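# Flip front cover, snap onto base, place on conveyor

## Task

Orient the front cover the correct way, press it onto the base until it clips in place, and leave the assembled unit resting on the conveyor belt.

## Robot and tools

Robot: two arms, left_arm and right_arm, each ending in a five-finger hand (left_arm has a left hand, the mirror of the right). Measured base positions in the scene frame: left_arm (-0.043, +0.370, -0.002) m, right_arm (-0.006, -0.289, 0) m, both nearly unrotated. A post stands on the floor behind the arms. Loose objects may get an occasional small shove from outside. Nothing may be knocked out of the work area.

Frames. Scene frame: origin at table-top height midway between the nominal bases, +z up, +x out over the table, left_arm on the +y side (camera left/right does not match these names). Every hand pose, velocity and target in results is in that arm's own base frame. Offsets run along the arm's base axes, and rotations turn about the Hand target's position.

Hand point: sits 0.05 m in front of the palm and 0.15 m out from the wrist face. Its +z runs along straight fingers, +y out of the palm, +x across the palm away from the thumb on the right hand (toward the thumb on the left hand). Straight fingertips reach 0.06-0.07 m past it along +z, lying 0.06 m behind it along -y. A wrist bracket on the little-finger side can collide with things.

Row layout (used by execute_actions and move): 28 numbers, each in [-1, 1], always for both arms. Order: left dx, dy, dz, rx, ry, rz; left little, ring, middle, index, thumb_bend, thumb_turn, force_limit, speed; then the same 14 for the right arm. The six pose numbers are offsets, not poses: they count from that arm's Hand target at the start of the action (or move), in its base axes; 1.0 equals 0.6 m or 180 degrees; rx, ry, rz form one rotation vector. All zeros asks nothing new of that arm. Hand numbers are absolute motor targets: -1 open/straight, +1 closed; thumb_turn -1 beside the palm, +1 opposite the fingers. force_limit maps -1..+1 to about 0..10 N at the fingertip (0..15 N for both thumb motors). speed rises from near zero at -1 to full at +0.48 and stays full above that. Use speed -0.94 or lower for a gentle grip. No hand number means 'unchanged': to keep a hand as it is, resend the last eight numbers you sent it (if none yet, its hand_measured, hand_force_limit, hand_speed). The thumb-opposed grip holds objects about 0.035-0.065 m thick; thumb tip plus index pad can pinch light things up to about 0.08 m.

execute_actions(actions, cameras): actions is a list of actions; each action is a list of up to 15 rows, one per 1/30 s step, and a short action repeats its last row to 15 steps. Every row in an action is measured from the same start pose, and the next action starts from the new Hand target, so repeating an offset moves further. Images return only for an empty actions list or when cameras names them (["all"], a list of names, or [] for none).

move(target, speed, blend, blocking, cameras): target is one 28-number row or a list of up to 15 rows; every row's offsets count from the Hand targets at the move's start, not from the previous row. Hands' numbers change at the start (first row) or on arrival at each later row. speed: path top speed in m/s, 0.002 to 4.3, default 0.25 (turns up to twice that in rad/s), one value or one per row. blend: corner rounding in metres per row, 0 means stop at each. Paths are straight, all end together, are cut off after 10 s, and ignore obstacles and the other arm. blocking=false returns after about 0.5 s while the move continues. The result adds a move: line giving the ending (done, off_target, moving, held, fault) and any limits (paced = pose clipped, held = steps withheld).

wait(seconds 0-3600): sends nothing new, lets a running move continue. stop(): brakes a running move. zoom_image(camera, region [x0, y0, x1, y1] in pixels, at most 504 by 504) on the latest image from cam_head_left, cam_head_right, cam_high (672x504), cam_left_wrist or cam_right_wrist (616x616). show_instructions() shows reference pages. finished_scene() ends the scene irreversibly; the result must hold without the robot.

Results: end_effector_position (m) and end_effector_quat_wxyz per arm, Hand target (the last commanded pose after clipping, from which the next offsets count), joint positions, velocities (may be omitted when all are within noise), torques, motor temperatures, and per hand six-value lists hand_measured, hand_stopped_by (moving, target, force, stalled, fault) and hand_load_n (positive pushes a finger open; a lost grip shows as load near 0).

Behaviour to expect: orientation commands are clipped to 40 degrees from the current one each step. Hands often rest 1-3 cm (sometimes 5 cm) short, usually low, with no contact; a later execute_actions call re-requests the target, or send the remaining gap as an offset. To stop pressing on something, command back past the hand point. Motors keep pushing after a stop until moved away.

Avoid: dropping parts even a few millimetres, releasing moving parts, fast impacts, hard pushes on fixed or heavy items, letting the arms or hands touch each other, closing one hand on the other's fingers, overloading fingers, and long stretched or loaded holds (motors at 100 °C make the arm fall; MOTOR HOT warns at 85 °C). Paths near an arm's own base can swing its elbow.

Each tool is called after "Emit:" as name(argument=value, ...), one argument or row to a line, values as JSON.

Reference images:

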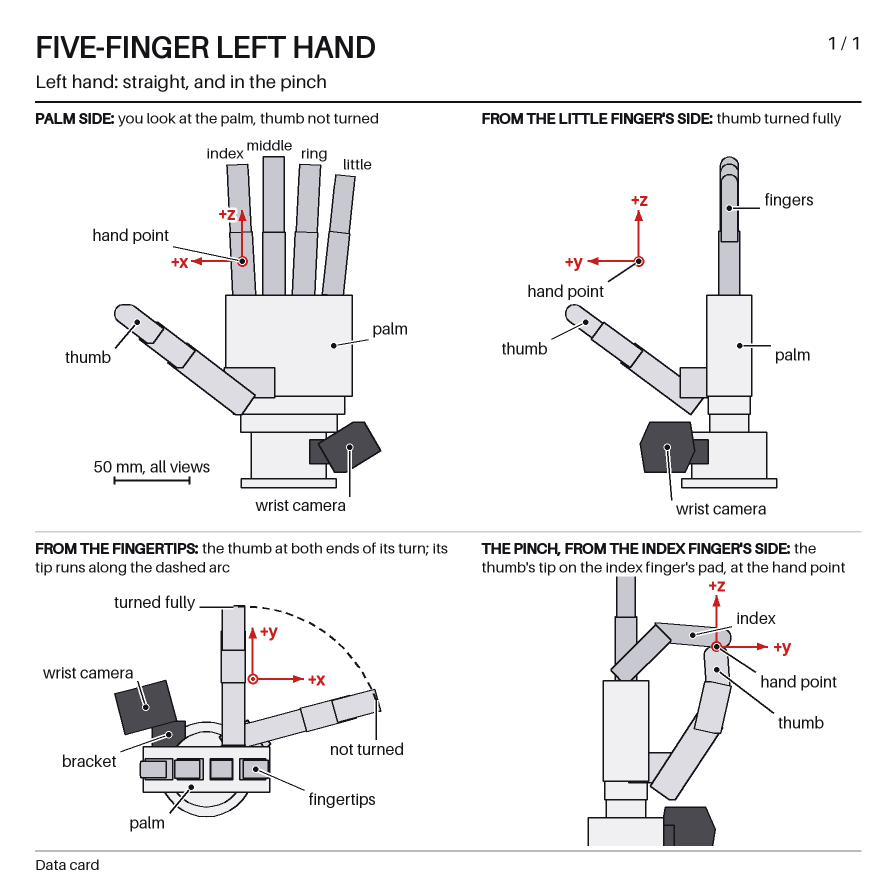

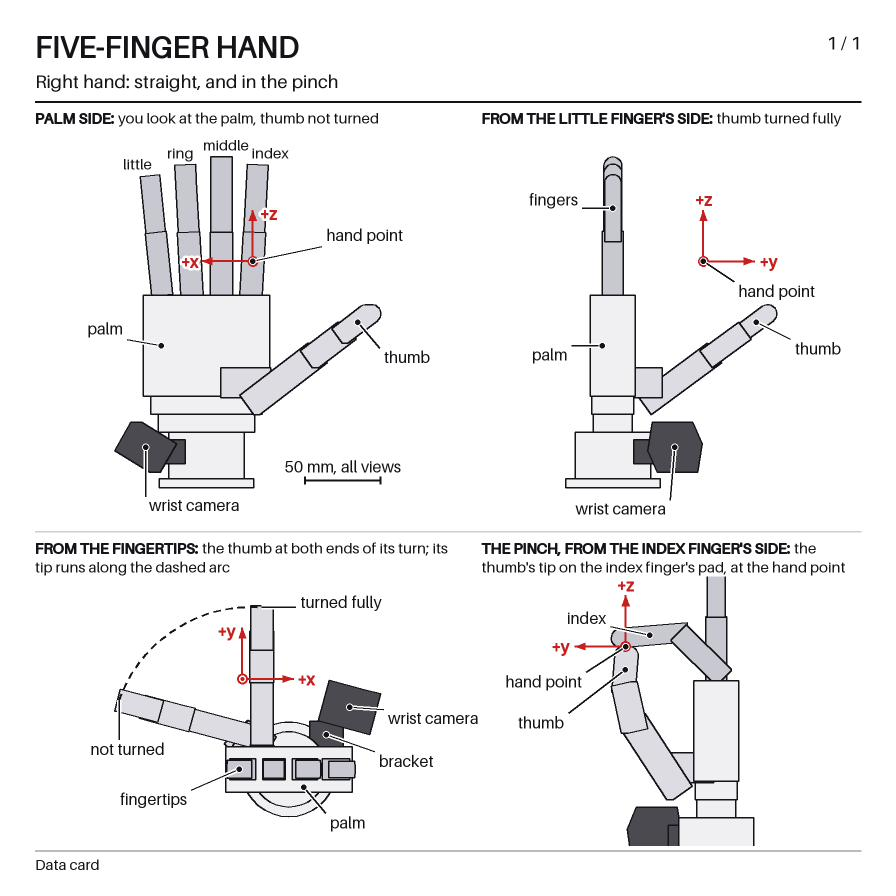

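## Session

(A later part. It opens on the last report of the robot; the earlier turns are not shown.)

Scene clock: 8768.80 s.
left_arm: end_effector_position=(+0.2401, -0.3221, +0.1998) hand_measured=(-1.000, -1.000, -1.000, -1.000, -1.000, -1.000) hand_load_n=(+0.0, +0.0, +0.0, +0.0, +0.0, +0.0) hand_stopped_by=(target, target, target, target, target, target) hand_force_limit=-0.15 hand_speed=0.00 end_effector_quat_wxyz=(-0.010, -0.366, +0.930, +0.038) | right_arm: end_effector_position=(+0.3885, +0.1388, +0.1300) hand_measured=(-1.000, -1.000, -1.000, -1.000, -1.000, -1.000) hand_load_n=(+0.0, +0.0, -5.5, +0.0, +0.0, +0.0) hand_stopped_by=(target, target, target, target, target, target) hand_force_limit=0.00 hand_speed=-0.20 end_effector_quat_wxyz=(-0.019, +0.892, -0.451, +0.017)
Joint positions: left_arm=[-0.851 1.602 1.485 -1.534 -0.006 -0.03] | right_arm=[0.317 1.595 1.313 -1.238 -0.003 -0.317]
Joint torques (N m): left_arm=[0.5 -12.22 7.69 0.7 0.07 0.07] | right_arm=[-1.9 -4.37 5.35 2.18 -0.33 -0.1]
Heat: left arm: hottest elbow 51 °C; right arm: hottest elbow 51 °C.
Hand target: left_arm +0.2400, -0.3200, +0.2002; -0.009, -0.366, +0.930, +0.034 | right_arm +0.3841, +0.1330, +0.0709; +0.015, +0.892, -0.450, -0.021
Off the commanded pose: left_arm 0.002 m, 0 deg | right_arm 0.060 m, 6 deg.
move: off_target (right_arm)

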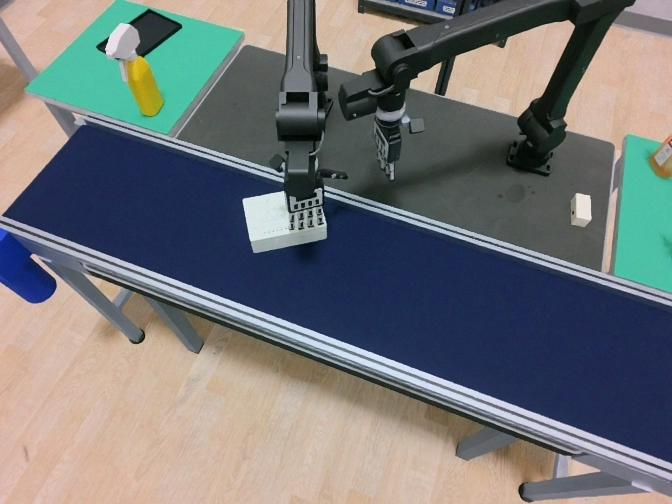

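Emit:
move(
  target=[0,0,0,0,0,0,-1,-1,-1,-1,-1,-1,-0.15,0,-0.005,-0.005,-0.05,0,0.02,0,-1,-1,-1,-1,-1,-1,0,-0.2],
  speed=0.06,
  cameras=["cam_high"],
)

Emit:
zoom_image(
  camera="cam_high",
  region=[240, 170, 340, 266],
)

Emit:
zoom_image(
  camera="cam_high",
  region=[280, 206, 340, 256],
)

Scene clock: 8781.30 s.
left_arm: end_effector_position=(+0.2401, -0.3221, +0.1998) hand_measured=(-1.000, -1.000, -1.000, -1.000, -1.000, -1.000) hand_load_n=(+0.0, +0.0, +0.0, +0.0, +0.0, +0.0) hand_stopped_by=(target, target, target, target, target, target) hand_force_limit=-0.15 hand_speed=0.00 end_effector_quat_wxyz=(-0.010, -0.366, +0.930, +0.038) | right_arm: end_effector_position=(+0.3894, +0.1373, +0.1274) hand_measured=(-1.000, -1.000, -1.000, -1.000, -1.000, -1.000) hand_load_n=(+0.0, +0.0, -7.0, +0.0, -0.5, +0.0) hand_stopped_by=(target, target, target, target, target, target) hand_force_limit=0.00 hand_speed=-0.20 end_effector_quat_wxyz=(-0.024, +0.892, -0.452, +0.007)
Joint positions: left_arm=[-0.851 1.602 1.485 -1.534 -0.006 -0.03] | right_arm=[0.305 1.602 1.313 -1.237 -0.025 -0.328]
Joint velocities: left_arm=[-0.005 0.005 -0.007 -0.012 -0.154 0.037] | right_arm=[within noise]
Joint torques (N m): left_arm=[0.5 -12.22 7.69 0.7 0.07 0.08] | right_arm=[-1.73 -1.32 3.66 2.45 -0.23 -0.11]
Heat: left arm: hottest elbow 51 °C; right arm: hottest elbow 50 °C.
Hand target: left_arm +0.2400, -0.3200, +0.2002; -0.009, -0.366, +0.930, +0.034 | right_arm +0.3811, +0.1300, +0.0409; +0.029, +0.891, -0.450, -0.049
Off the commanded pose: left_arm 0.002 m, 0 deg | right_arm 0.087 m, 9 deg.
move: off_target (right_arm)

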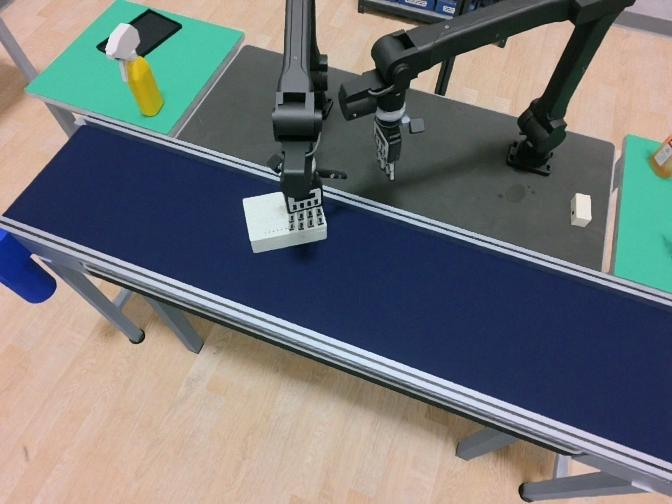

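Scaled by 5.040 from the camera's image (finer frame: 960x720).

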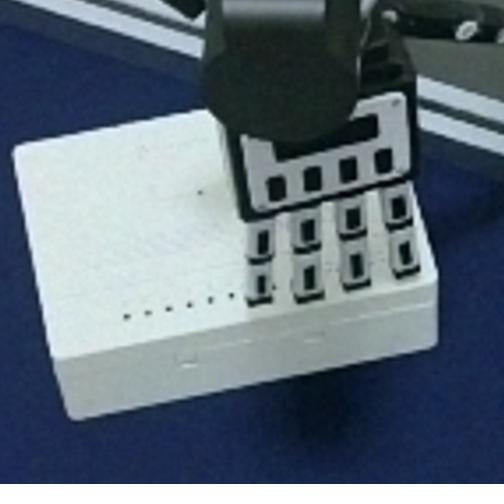

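Scaled by 8.400 from the camera's image (finer frame: 960x720).

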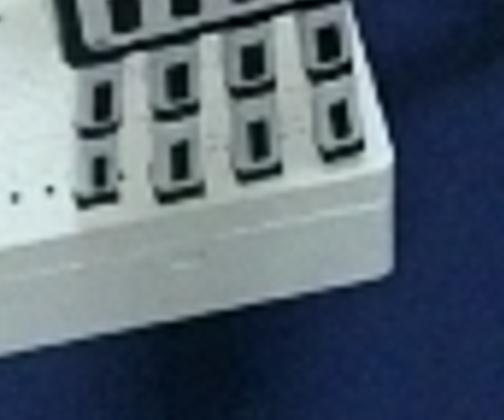

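Emit:
move(
  target=[
    [0,0,0,0,0,0,-1,-1,-1,-1,-1,-1,-0.15,0,0.0,0.0,0.23,0,-0.04,0,-1,-1,-1,-1,-1,-1,0,-0.2],
    [0,0,0,0,0,0,-1,-1,-1,-1,-1,-1,-0.15,0,-0.1,-0.4,0.33,0,-0.04,0,-1,-1,-1,-1,-1,-1,0,-0.2],
  ],
  speed=0.15,
  cameras=["cam_high","cam_head_left","cam_head_right","cam_right_wrist"],
)

Emit:
zoom_image(
  camera="cam_high",
  region=[236, 176, 336, 266],
)

Emit:
zoom_image(
  camera="cam_high",
  region=[280, 206, 340, 256],
)

Emit:
zoom_image(
  camera="cam_head_right",
  region=[340, 300, 420, 380],
)

Scene clock: 8800.30 s.
left_arm: end_effector_position=(+0.2401, -0.3221, +0.1998) hand_measured=(-1.000, -1.000, -1.000, -1.000, -1.000, -1.000) hand_load_n=(+0.0, +0.0, +0.0, +0.0, +0.0, +0.0) hand_stopped_by=(target, target, target, target, target, target) hand_force_limit=-0.15 hand_speed=0.00 end_effector_quat_wxyz=(-0.010, -0.366, +0.930, +0.038) | right_arm: end_effector_position=(+0.3197, -0.1054, +0.2282) hand_measured=(-1.000, -1.000, -1.000, -1.000, -1.000, -1.000) hand_load_n=(+0.0, +0.0, +0.0, +0.0, +0.0, +0.0) hand_stopped_by=(target, target, target, target, target, target) hand_force_limit=0.00 hand_speed=-0.20 end_effector_quat_wxyz=(+0.005, +0.892, -0.452, -0.003)
Joint positions: left_arm=[-0.851 1.602 1.485 -1.534 -0.006 -0.03] | right_arm=[-0.235 1.386 1.334 -1.528 0.009 -0.867]
Joint torques (N m): left_arm=[0.44 -12.22 7.69 0.7 0.07 0.07] | right_arm=[-2.02 -9.47 12.23 0.01 -0.25 -0.15]
Heat: left arm: hottest elbow 51 °C; right arm: hottest elbow 48 °C.
Hand target: left_arm +0.2400, -0.3200, +0.2002; -0.009, -0.366, +0.930, +0.034 | right_arm +0.3211, -0.1101, +0.2390; +0.001, +0.893, -0.451, +0.008
Off the commanded pose: left_arm 0.002 m, 0 deg | right_arm 0.012 m, 1 deg.
move: off_target (right_arm)
Images, in order (width x height): cam_head_left 672x504, cam_head_right 672x504, cam_high 672x504, cam_right_wrist 616x616.

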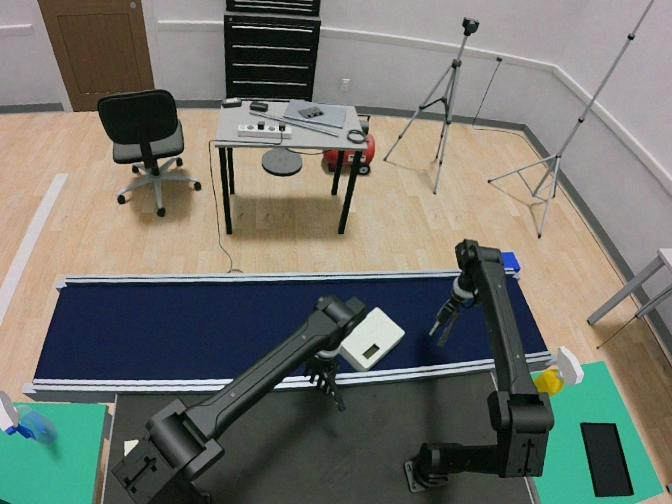

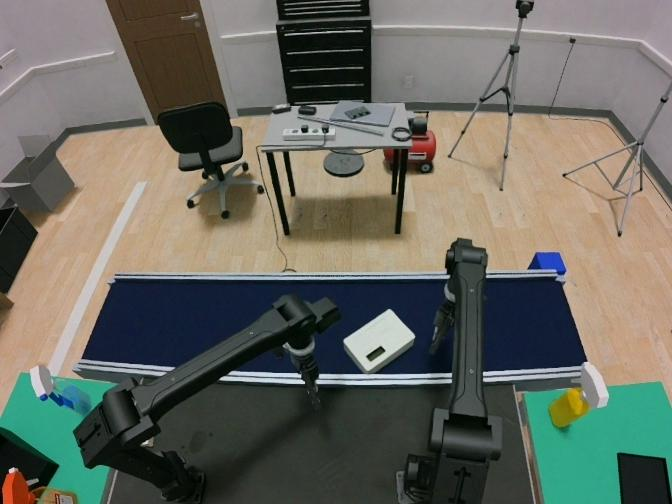

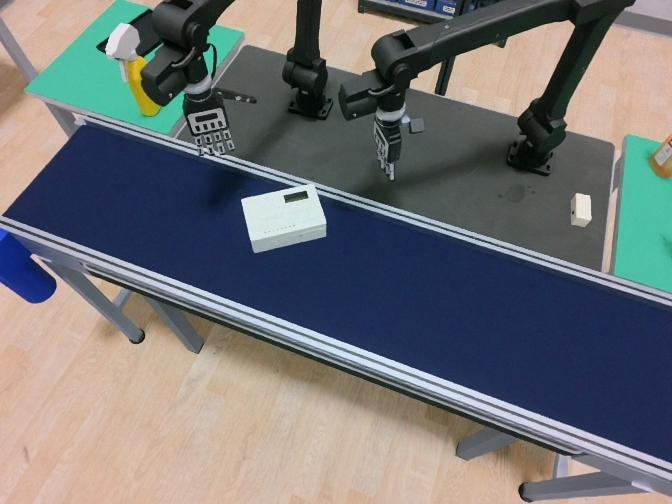

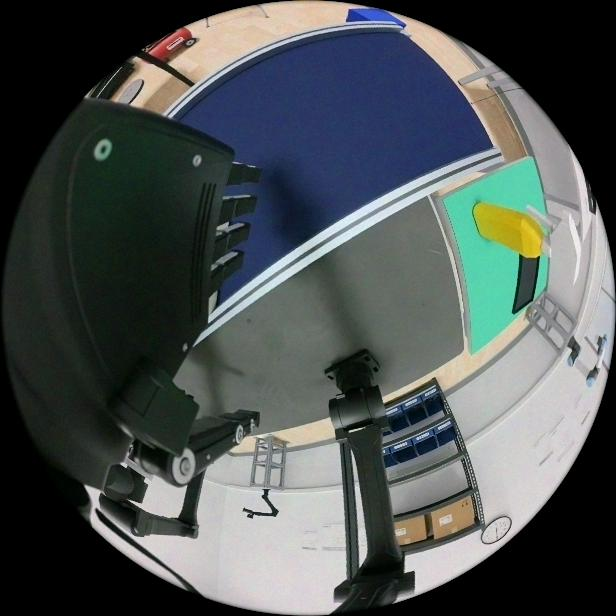

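Scaled by 5.040 from the camera's image (finer frame: 960x720).

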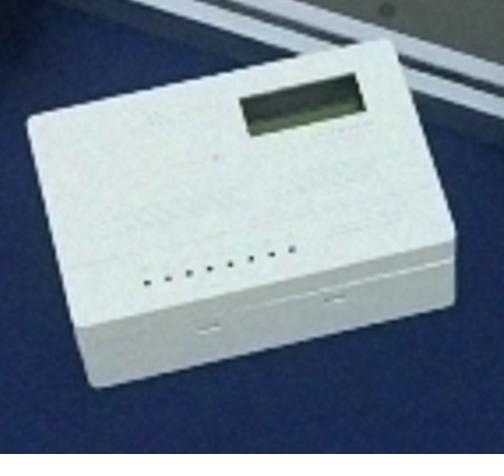

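Scaled by 8.400 from the camera's image (finer frame: 960x720).

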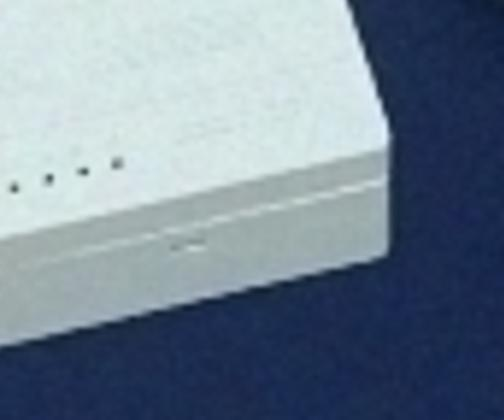

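Scaled by 6.300 from the camera's image (finer frame: 960x720).

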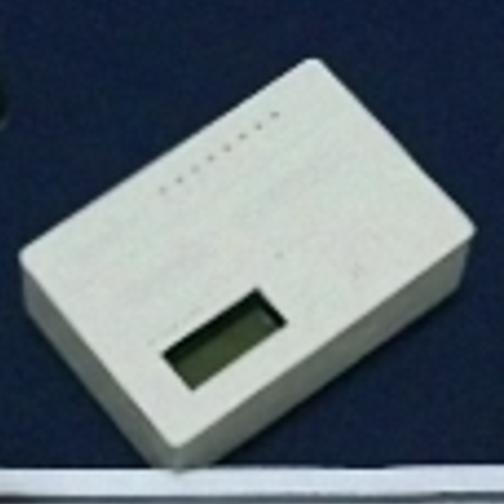

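Emit:
zoom_image(
  camera="cam_head_right",
  region=[365, 335, 405, 370],
)

Emit:
zoom_image(
  camera="cam_head_right",
  region=[385, 325, 420, 355],
)

Emit:
zoom_image(
  camera="cam_head_left",
  region=[365, 315, 410, 365],
)

Scaled by 12.600 from the camera's image (finer frame: 960x720).

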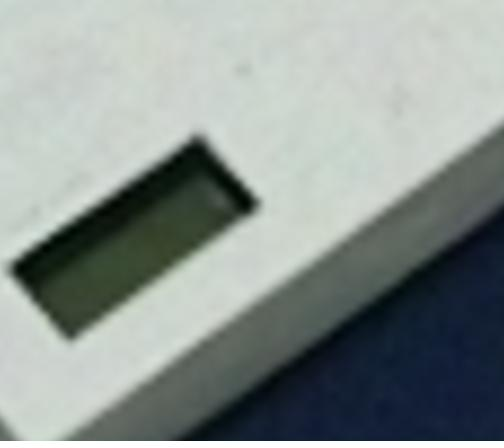

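Scaled by 14.400 from the camera's image (finer frame: 960x720).

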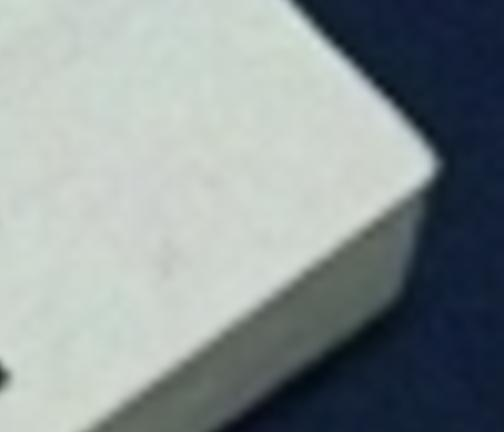

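Scaled by 10.080 from the camera's image (finer frame: 960x720).

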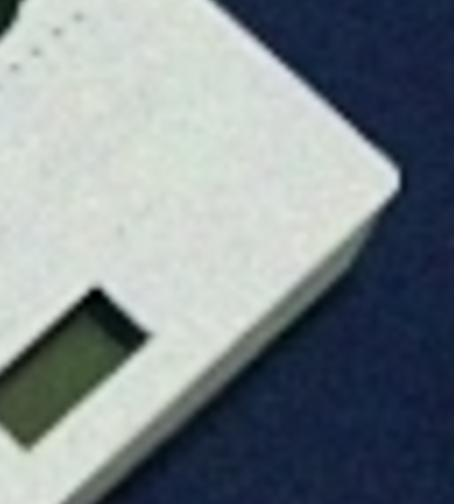

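Emit:
move(
  target=[0,0,0,0,0,0,-1,-1,-1,-1,-1,-1,-0.15,0,0.055,0.195,-0.09,0,0,0,-1,-1,-1,-1,-1,-1,0,-0.2],
  speed=0.15,
  cameras=["cam_high","cam_right_wrist"],
)

Emit:
zoom_image(
  camera="cam_high",
  region=[236, 160, 336, 260],
)

Scene clock: 8840.37 s.
left_arm: end_effector_position=(+0.2401, -0.3221, +0.1998) hand_measured=(-1.000, -1.000, -1.000, -1.000, -1.000, -1.000) hand_load_n=(+0.0, +0.0, +0.0, -0.5, +0.0, +0.0) hand_stopped_by=(target, target, target, target, target, target) hand_force_limit=-0.15 hand_speed=0.00 end_effector_quat_wxyz=(-0.010, -0.366, +0.930, +0.038) | right_arm: end_effector_position=(+0.3536, +0.0027, +0.1904) hand_measured=(-1.000, -1.000, -1.000, -1.000, -1.000, -1.000) hand_load_n=(+0.0, +0.0, +0.5, +0.0, +0.0, +0.0) hand_stopped_by=(target, target, target, target, target, target) hand_force_limit=0.00 hand_speed=-0.20 end_effector_quat_wxyz=(-0.001, +0.894, -0.449, +0.009)
Joint positions: left_arm=[-0.851 1.602 1.485 -1.534 -0.006 -0.03] | right_arm=[0.037 1.436 1.29 -1.409 0.006 -0.603]
Joint torques (N m): left_arm=[0.5 -12.22 7.69 0.7 0.07 0.07] | right_arm=[-0.44 -8.7 9.59 0.75 -0.01 0.15]
Heat: left arm: hottest elbow 50 °C; right arm: hottest elbow 49 °C.
Hand target: left_arm +0.2400, -0.3200, +0.2002; -0.009, -0.366, +0.930, +0.034 | right_arm +0.3541, +0.0070, +0.1850; +0.001, +0.893, -0.451, +0.008
Off the commanded pose: left_arm 0.002 m, 0 deg | right_arm 0.007 m, 0 deg.
move: done

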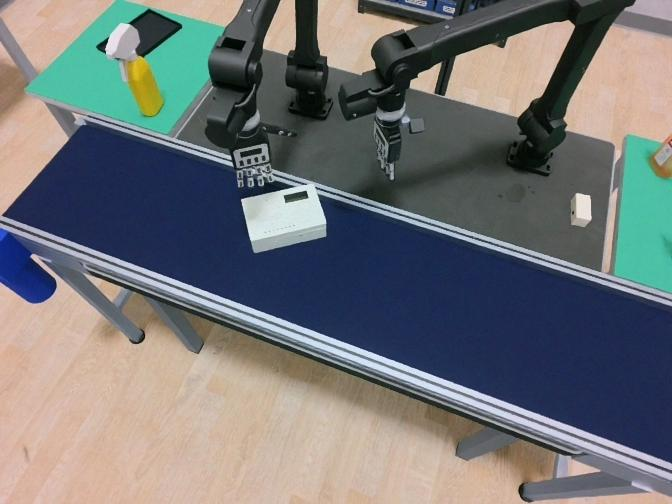

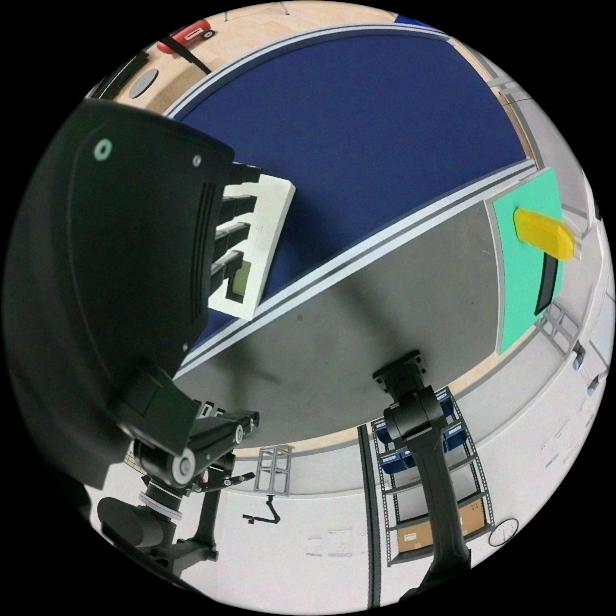

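Scaled by 5.040 from the camera's image (finer frame: 960x720).

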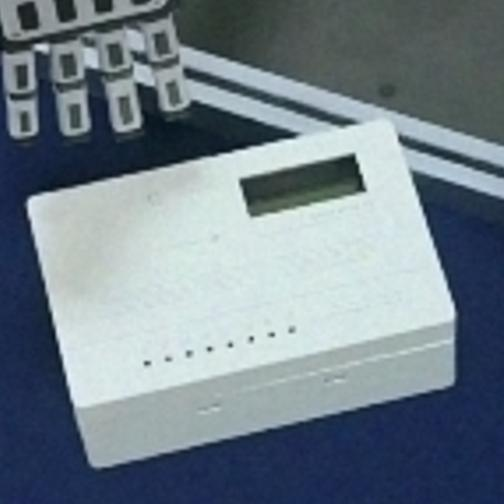

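Emit:
move(
  target=[0,0,0,0,0,0,-1,-1,-1,-1,-1,-1,-0.15,0,0.015,0.034,-0.055,0,0,0,-1,-1,-1,-1,-1,-1,0,-0.2],
  speed=0.1,
  cameras=["cam_high"],
)

Emit:
zoom_image(
  camera="cam_high",
  region=[236, 160, 336, 260],
)

Scene clock: 8851.33 s.
left_arm: end_effector_position=(+0.2401, -0.3221, +0.1998) hand_measured=(-1.000, -1.000, -1.000, -1.000, -1.000, -1.000) hand_load_n=(+0.0, +0.0, +0.0, +0.0, +0.0, +0.0) hand_stopped_by=(target, target, target, target, target, target) hand_force_limit=-0.15 hand_speed=0.00 end_effector_quat_wxyz=(-0.010, -0.366, +0.930, +0.038) | right_arm: end_effector_position=(+0.3633, +0.0223, +0.1570) hand_measured=(-1.000, -1.000, -1.000, -1.000, -1.000, -1.000) hand_load_n=(+0.0, +0.0, +0.0, +0.0, +0.0, +0.0) hand_stopped_by=(target, target, target, target, target, target) hand_force_limit=0.00 hand_speed=-0.20 end_effector_quat_wxyz=(-0.001, +0.893, -0.449, +0.008)
Joint positions: left_arm=[-0.851 1.602 1.485 -1.534 -0.006 -0.03] | right_arm=[0.081 1.481 1.249 -1.324 0.006 -0.557]
Joint torques (N m): left_arm=[0.5 -12.22 7.68 0.7 0.07 0.08] | right_arm=[-0.15 -9.17 9.44 0.77 0.01 0.16]
Heat: left arm: hottest elbow 50 °C; right arm: hottest elbow 49 °C.
Hand target: left_arm +0.2400, -0.3200, +0.2002; -0.009, -0.366, +0.930, +0.034 | right_arm +0.3630, +0.0273, +0.1520; +0.001, +0.893, -0.451, +0.007
Off the commanded pose: left_arm 0.002 m, 0 deg | right_arm 0.007 m, 0 deg.
move: done

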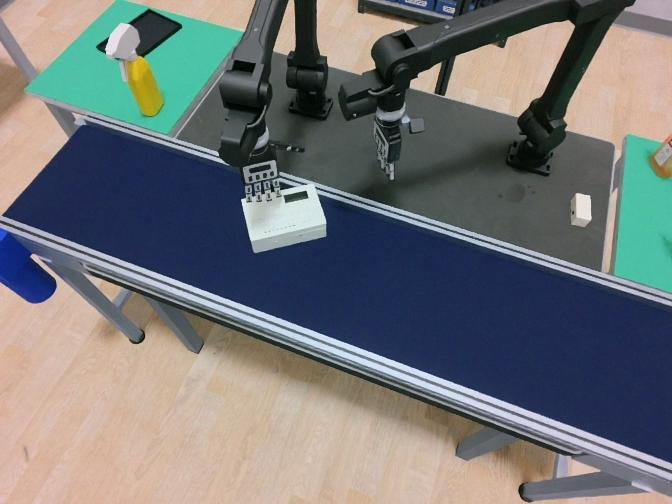

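Scaled by 5.040 from the camera's image (finer frame: 960x720).

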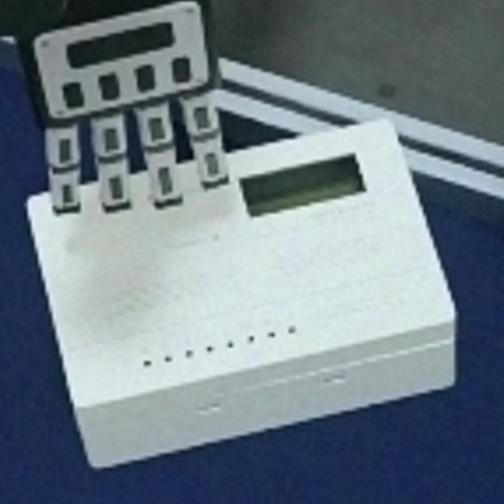

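Emit:
move(
  target=[0,0,0,0,0,0,-1,-1,-1,-1,-1,-1,-0.15,0,-0.024,-0.022,-0.055,0,0.01,0,-1,-1,-1,-1,-1,-1,0,-0.2],
  speed=0.06,
  cameras=["cam_high"],
)

Emit:
zoom_image(
  camera="cam_high",
  region=[236, 160, 336, 260],
)

Scene clock: 8863.30 s.
left_arm: end_effector_position=(+0.2401, -0.3221, +0.1998) hand_measured=(-1.000, -1.000, -1.000, -1.000, -1.000, -1.000) hand_load_n=(+0.0, +0.0, +0.0, +0.0, +0.0, +0.0) hand_stopped_by=(target, target, target, target, target, target) hand_force_limit=-0.15 hand_speed=0.00 end_effector_quat_wxyz=(-0.010, -0.366, +0.930, +0.038) | right_arm: end_effector_position=(+0.3537, +0.0216, +0.1347) hand_measured=(-1.000, -1.000, -1.000, -1.000, -1.000, -1.000) hand_load_n=(+0.0, +0.0, -1.0, +0.0, +0.0, +0.0) hand_stopped_by=(target, target, target, target, target, target) hand_force_limit=0.00 hand_speed=-0.20 end_effector_quat_wxyz=(+0.001, +0.893, -0.450, +0.004)
Joint positions: left_arm=[-0.851 1.602 1.485 -1.534 -0.006 -0.03] | right_arm=[0.081 1.478 1.184 -1.271 0.006 -0.557]
Joint torques (N m): left_arm=[0.5 -12.16 7.69 0.7 0.07 0.07] | right_arm=[-2.43 -8.06 7.46 1.26 -0.06 -0.11]
Heat: left arm: hottest elbow 50 °C; right arm: hottest elbow 49 °C.
Hand target: left_arm +0.2400, -0.3200, +0.2002; -0.009, -0.366, +0.930, +0.034 | right_arm +0.3486, +0.0141, +0.1190; +0.008, +0.893, -0.451, -0.006
Off the commanded pose: left_arm 0.002 m, 0 deg | right_arm 0.018 m, 1 deg.
move: off_target (right_arm)

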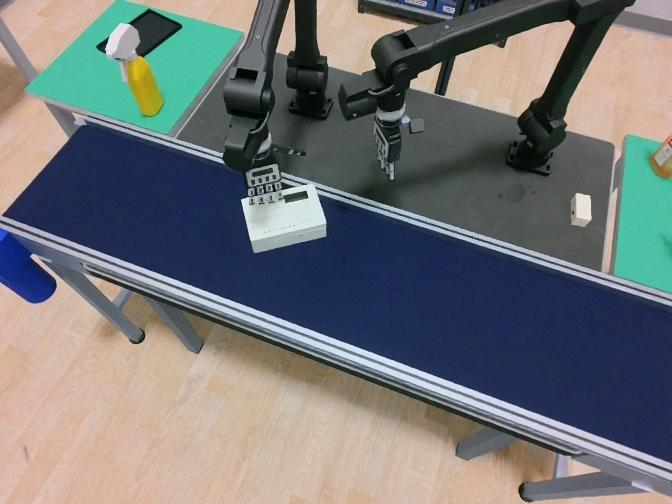

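Scaled by 5.040 from the camera's image (finer frame: 960x720).

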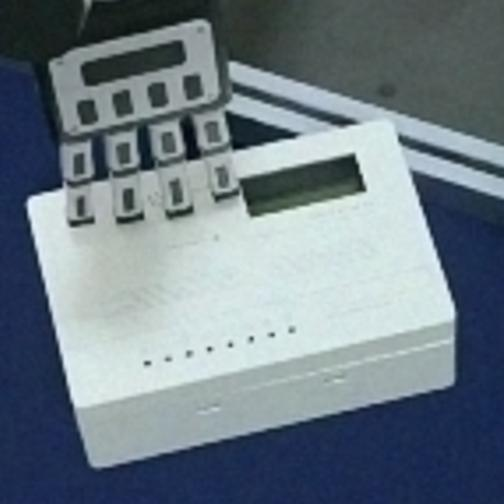

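Emit:
move(
  target=[0,0,0,0,0,0,-1,-1,-1,-1,-1,-1,-0.15,0,-0.005,-0.005,-0.08,0,0.02,0,-1,-1,-1,-1,-1,-1,0,-0.2],
  speed=0.06,
  cameras=["cam_high"],
)

Emit:
zoom_image(
  camera="cam_high",
  region=[236, 160, 336, 260],
)

Scene clock: 8871.00 s.
left_arm: end_effector_position=(+0.2401, -0.3221, +0.1998) hand_measured=(-1.000, -1.000, -1.000, -1.000, -1.000, -1.000) hand_load_n=(+0.0, +0.0, +0.0, +0.0, +0.0, +0.0) hand_stopped_by=(target, target, target, target, target, target) hand_force_limit=-0.15 hand_speed=0.00 end_effector_quat_wxyz=(-0.010, -0.366, +0.930, +0.038) | right_arm: end_effector_position=(+0.3537, +0.0216, +0.1315) hand_measured=(-1.000, -1.000, -1.000, -1.000, -1.000, -1.000) hand_load_n=(+0.0, +0.0, -6.0, +0.0, +0.0, +0.0) hand_stopped_by=(target, target, target, target, target, target) hand_force_limit=0.00 hand_speed=-0.20 end_effector_quat_wxyz=(-0.008, +0.894, -0.447, +0.009)
Joint positions: left_arm=[-0.851 1.602 1.485 -1.534 -0.006 -0.03] | right_arm=[0.078 1.468 1.167 -1.247 -0.003 -0.565]
Joint torques (N m): left_arm=[0.5 -12.22 7.69 0.72 0.07 0.07] | right_arm=[-2.55 -2.2 3.79 2.63 0.12 -0.1]
Heat: left arm: hottest elbow 50 °C; right arm: hottest elbow 49 °C.
Hand target: left_arm +0.2400, -0.3200, +0.2002; -0.009, -0.366, +0.930, +0.034 | right_arm +0.3456, +0.0112, +0.0709; +0.022, +0.892, -0.450, -0.035
Off the commanded pose: left_arm 0.002 m, 0 deg | right_arm 0.062 m, 6 deg.
move: off_target (right_arm)

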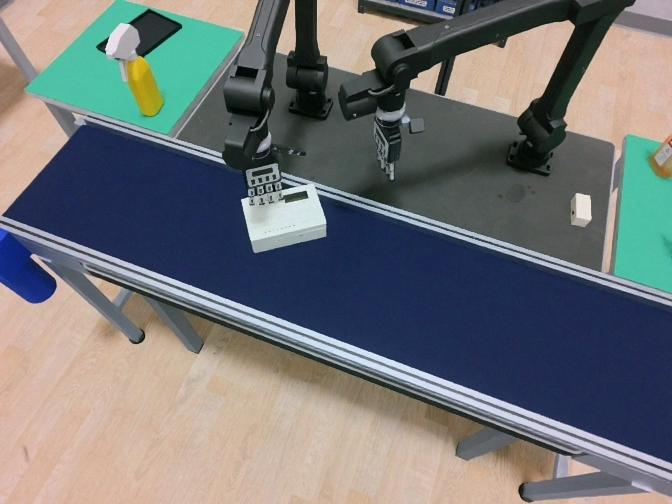

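Scaled by 5.040 from the camera's image (finer frame: 960x720).

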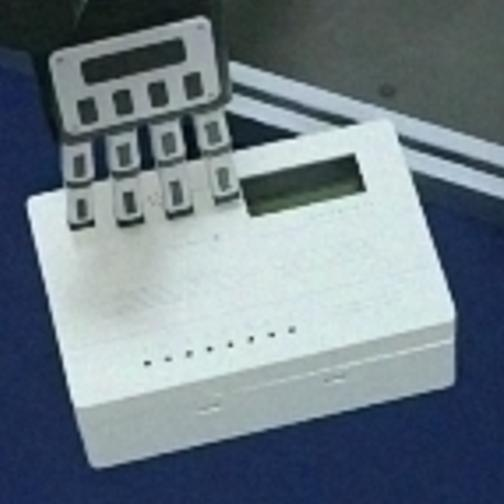

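Emit:
move(
  target=[
    [0,0,0,0,0,0,-1,-1,-1,-1,-1,-1,-0.15,0,0.0,0.0,0.2,0,-0.03,0,-1,-1,-1,-1,-1,-1,0,-0.2],
    [-0.08,0.08,0.03,0,0,0,-1,-1,-1,-1,-1,-1,-0.15,0,-0.1,-0.2,0.28,0,-0.03,0,-1,-1,-1,-1,-1,-1,0,-0.2],
  ],
  speed=0.15,
  cameras=["all"],
)

Emit:
zoom_image(
  camera="cam_high",
  region=[236, 176, 336, 266],
)

Emit:
zoom_image(
  camera="cam_head_left",
  region=[330, 300, 410, 380],
)

Emit:
zoom_image(
  camera="cam_head_right",
  region=[340, 300, 420, 380],
)

Scene clock: 8889.10 s.
left_arm: end_effector_position=(+0.1988, -0.2750, +0.2171) hand_measured=(-1.000, -1.000, -1.000, -1.000, -1.000, -1.000) hand_load_n=(+0.0, +0.0, +0.0, +0.0, -0.5, +0.0) hand_stopped_by=(target, target, target, target, target, target) hand_force_limit=-0.15 hand_speed=0.00 end_effector_quat_wxyz=(-0.007, -0.366, +0.930, +0.029) | right_arm: end_effector_position=(+0.2756, -0.1016, +0.2206) hand_measured=(-1.000, -1.000, -1.000, -1.000, -1.000, -1.000) hand_load_n=(+0.0, +0.0, +0.0, +0.0, -0.5, -0.5) hand_stopped_by=(target, target, target, target, target, target) hand_force_limit=0.00 hand_speed=-0.20 end_effector_quat_wxyz=(+0.008, +0.892, -0.451, -0.016)
Joint positions: left_arm=[-0.851 1.422 1.333 -1.543 -0.006 -0.03] | right_arm=[-0.253 1.29 1.22 -1.534 0.009 -0.887]
Joint torques (N m): left_arm=[-0.44 -9.7 7.73 0.02 0.1 -0.04] | right_arm=[-2.26 -7.71 14.82 -0.05 -0.23 -0.11]
Heat: left arm: hottest elbow 50 °C; right arm: hottest elbow 48 °C.
Hand target: left_arm +0.1920, -0.2720, +0.2182; -0.009, -0.366, +0.930, +0.035 | right_arm +0.2856, -0.1088, +0.2389; +0.001, +0.893, -0.451, +0.007
Off the commanded pose: left_arm 0.008 m, 1 deg | right_arm 0.022 m, 3 deg.
move: off_target (right_arm)

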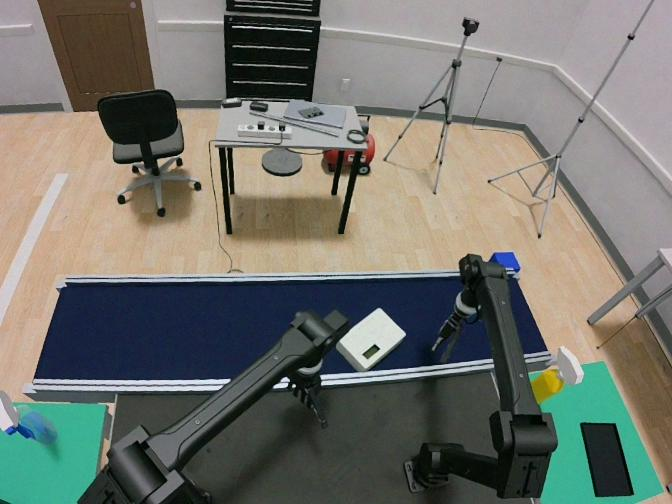

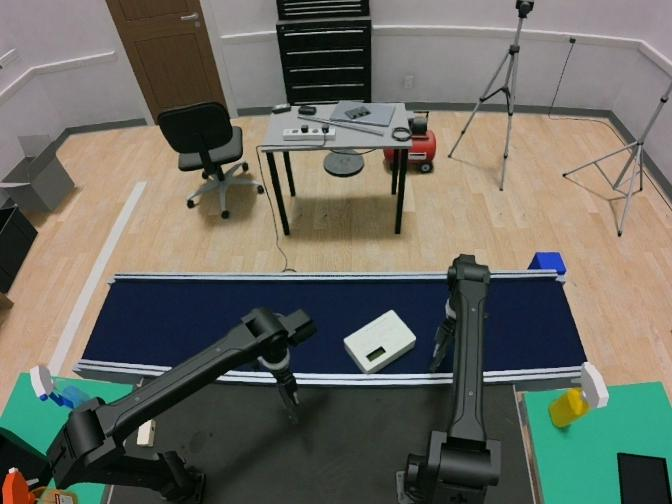

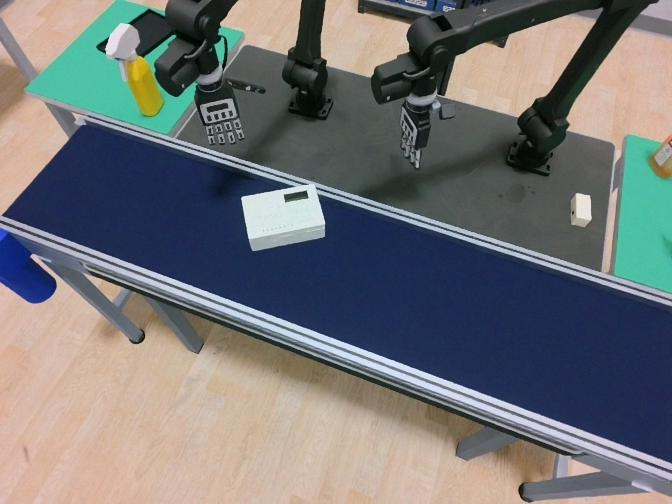

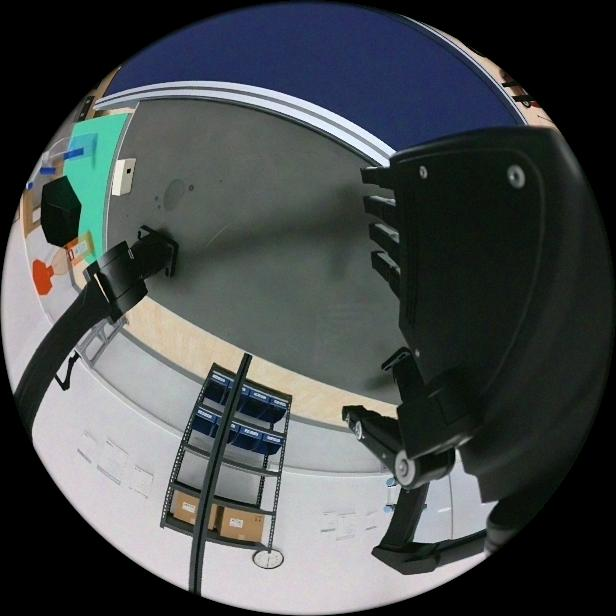

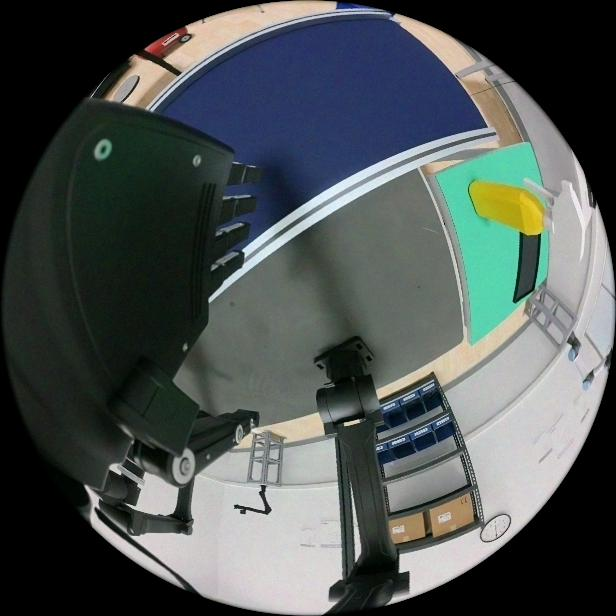

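Scaled by 5.040 from the camera's image (finer frame: 960x720).

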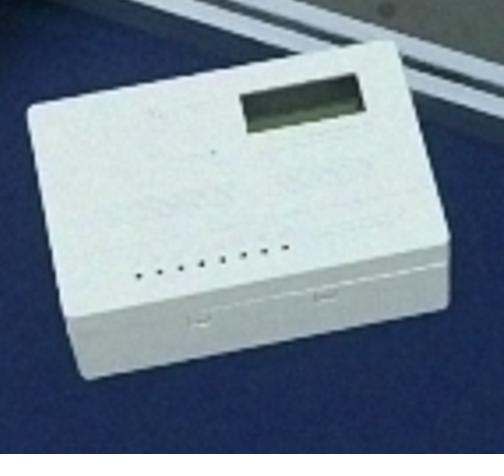

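Scaled by 6.300 from the camera's image (finer frame: 960x720).

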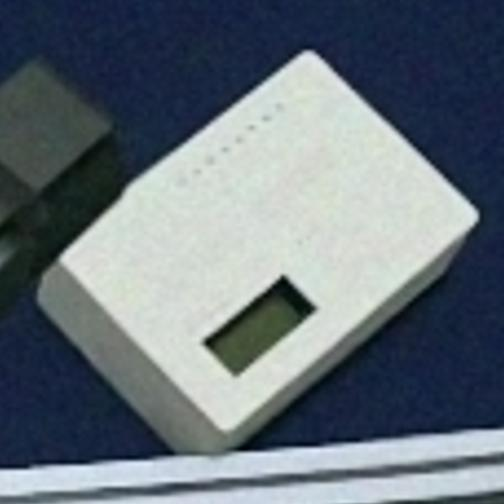

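Scaled by 6.300 from the camera's image (finer frame: 960x720).

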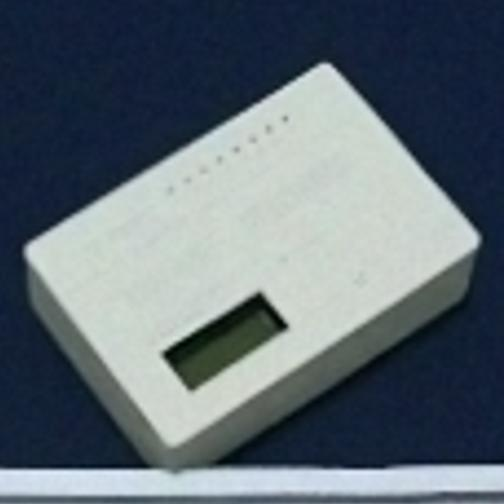

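Emit:
finished_scene(
)

The scene is finished: the task was done.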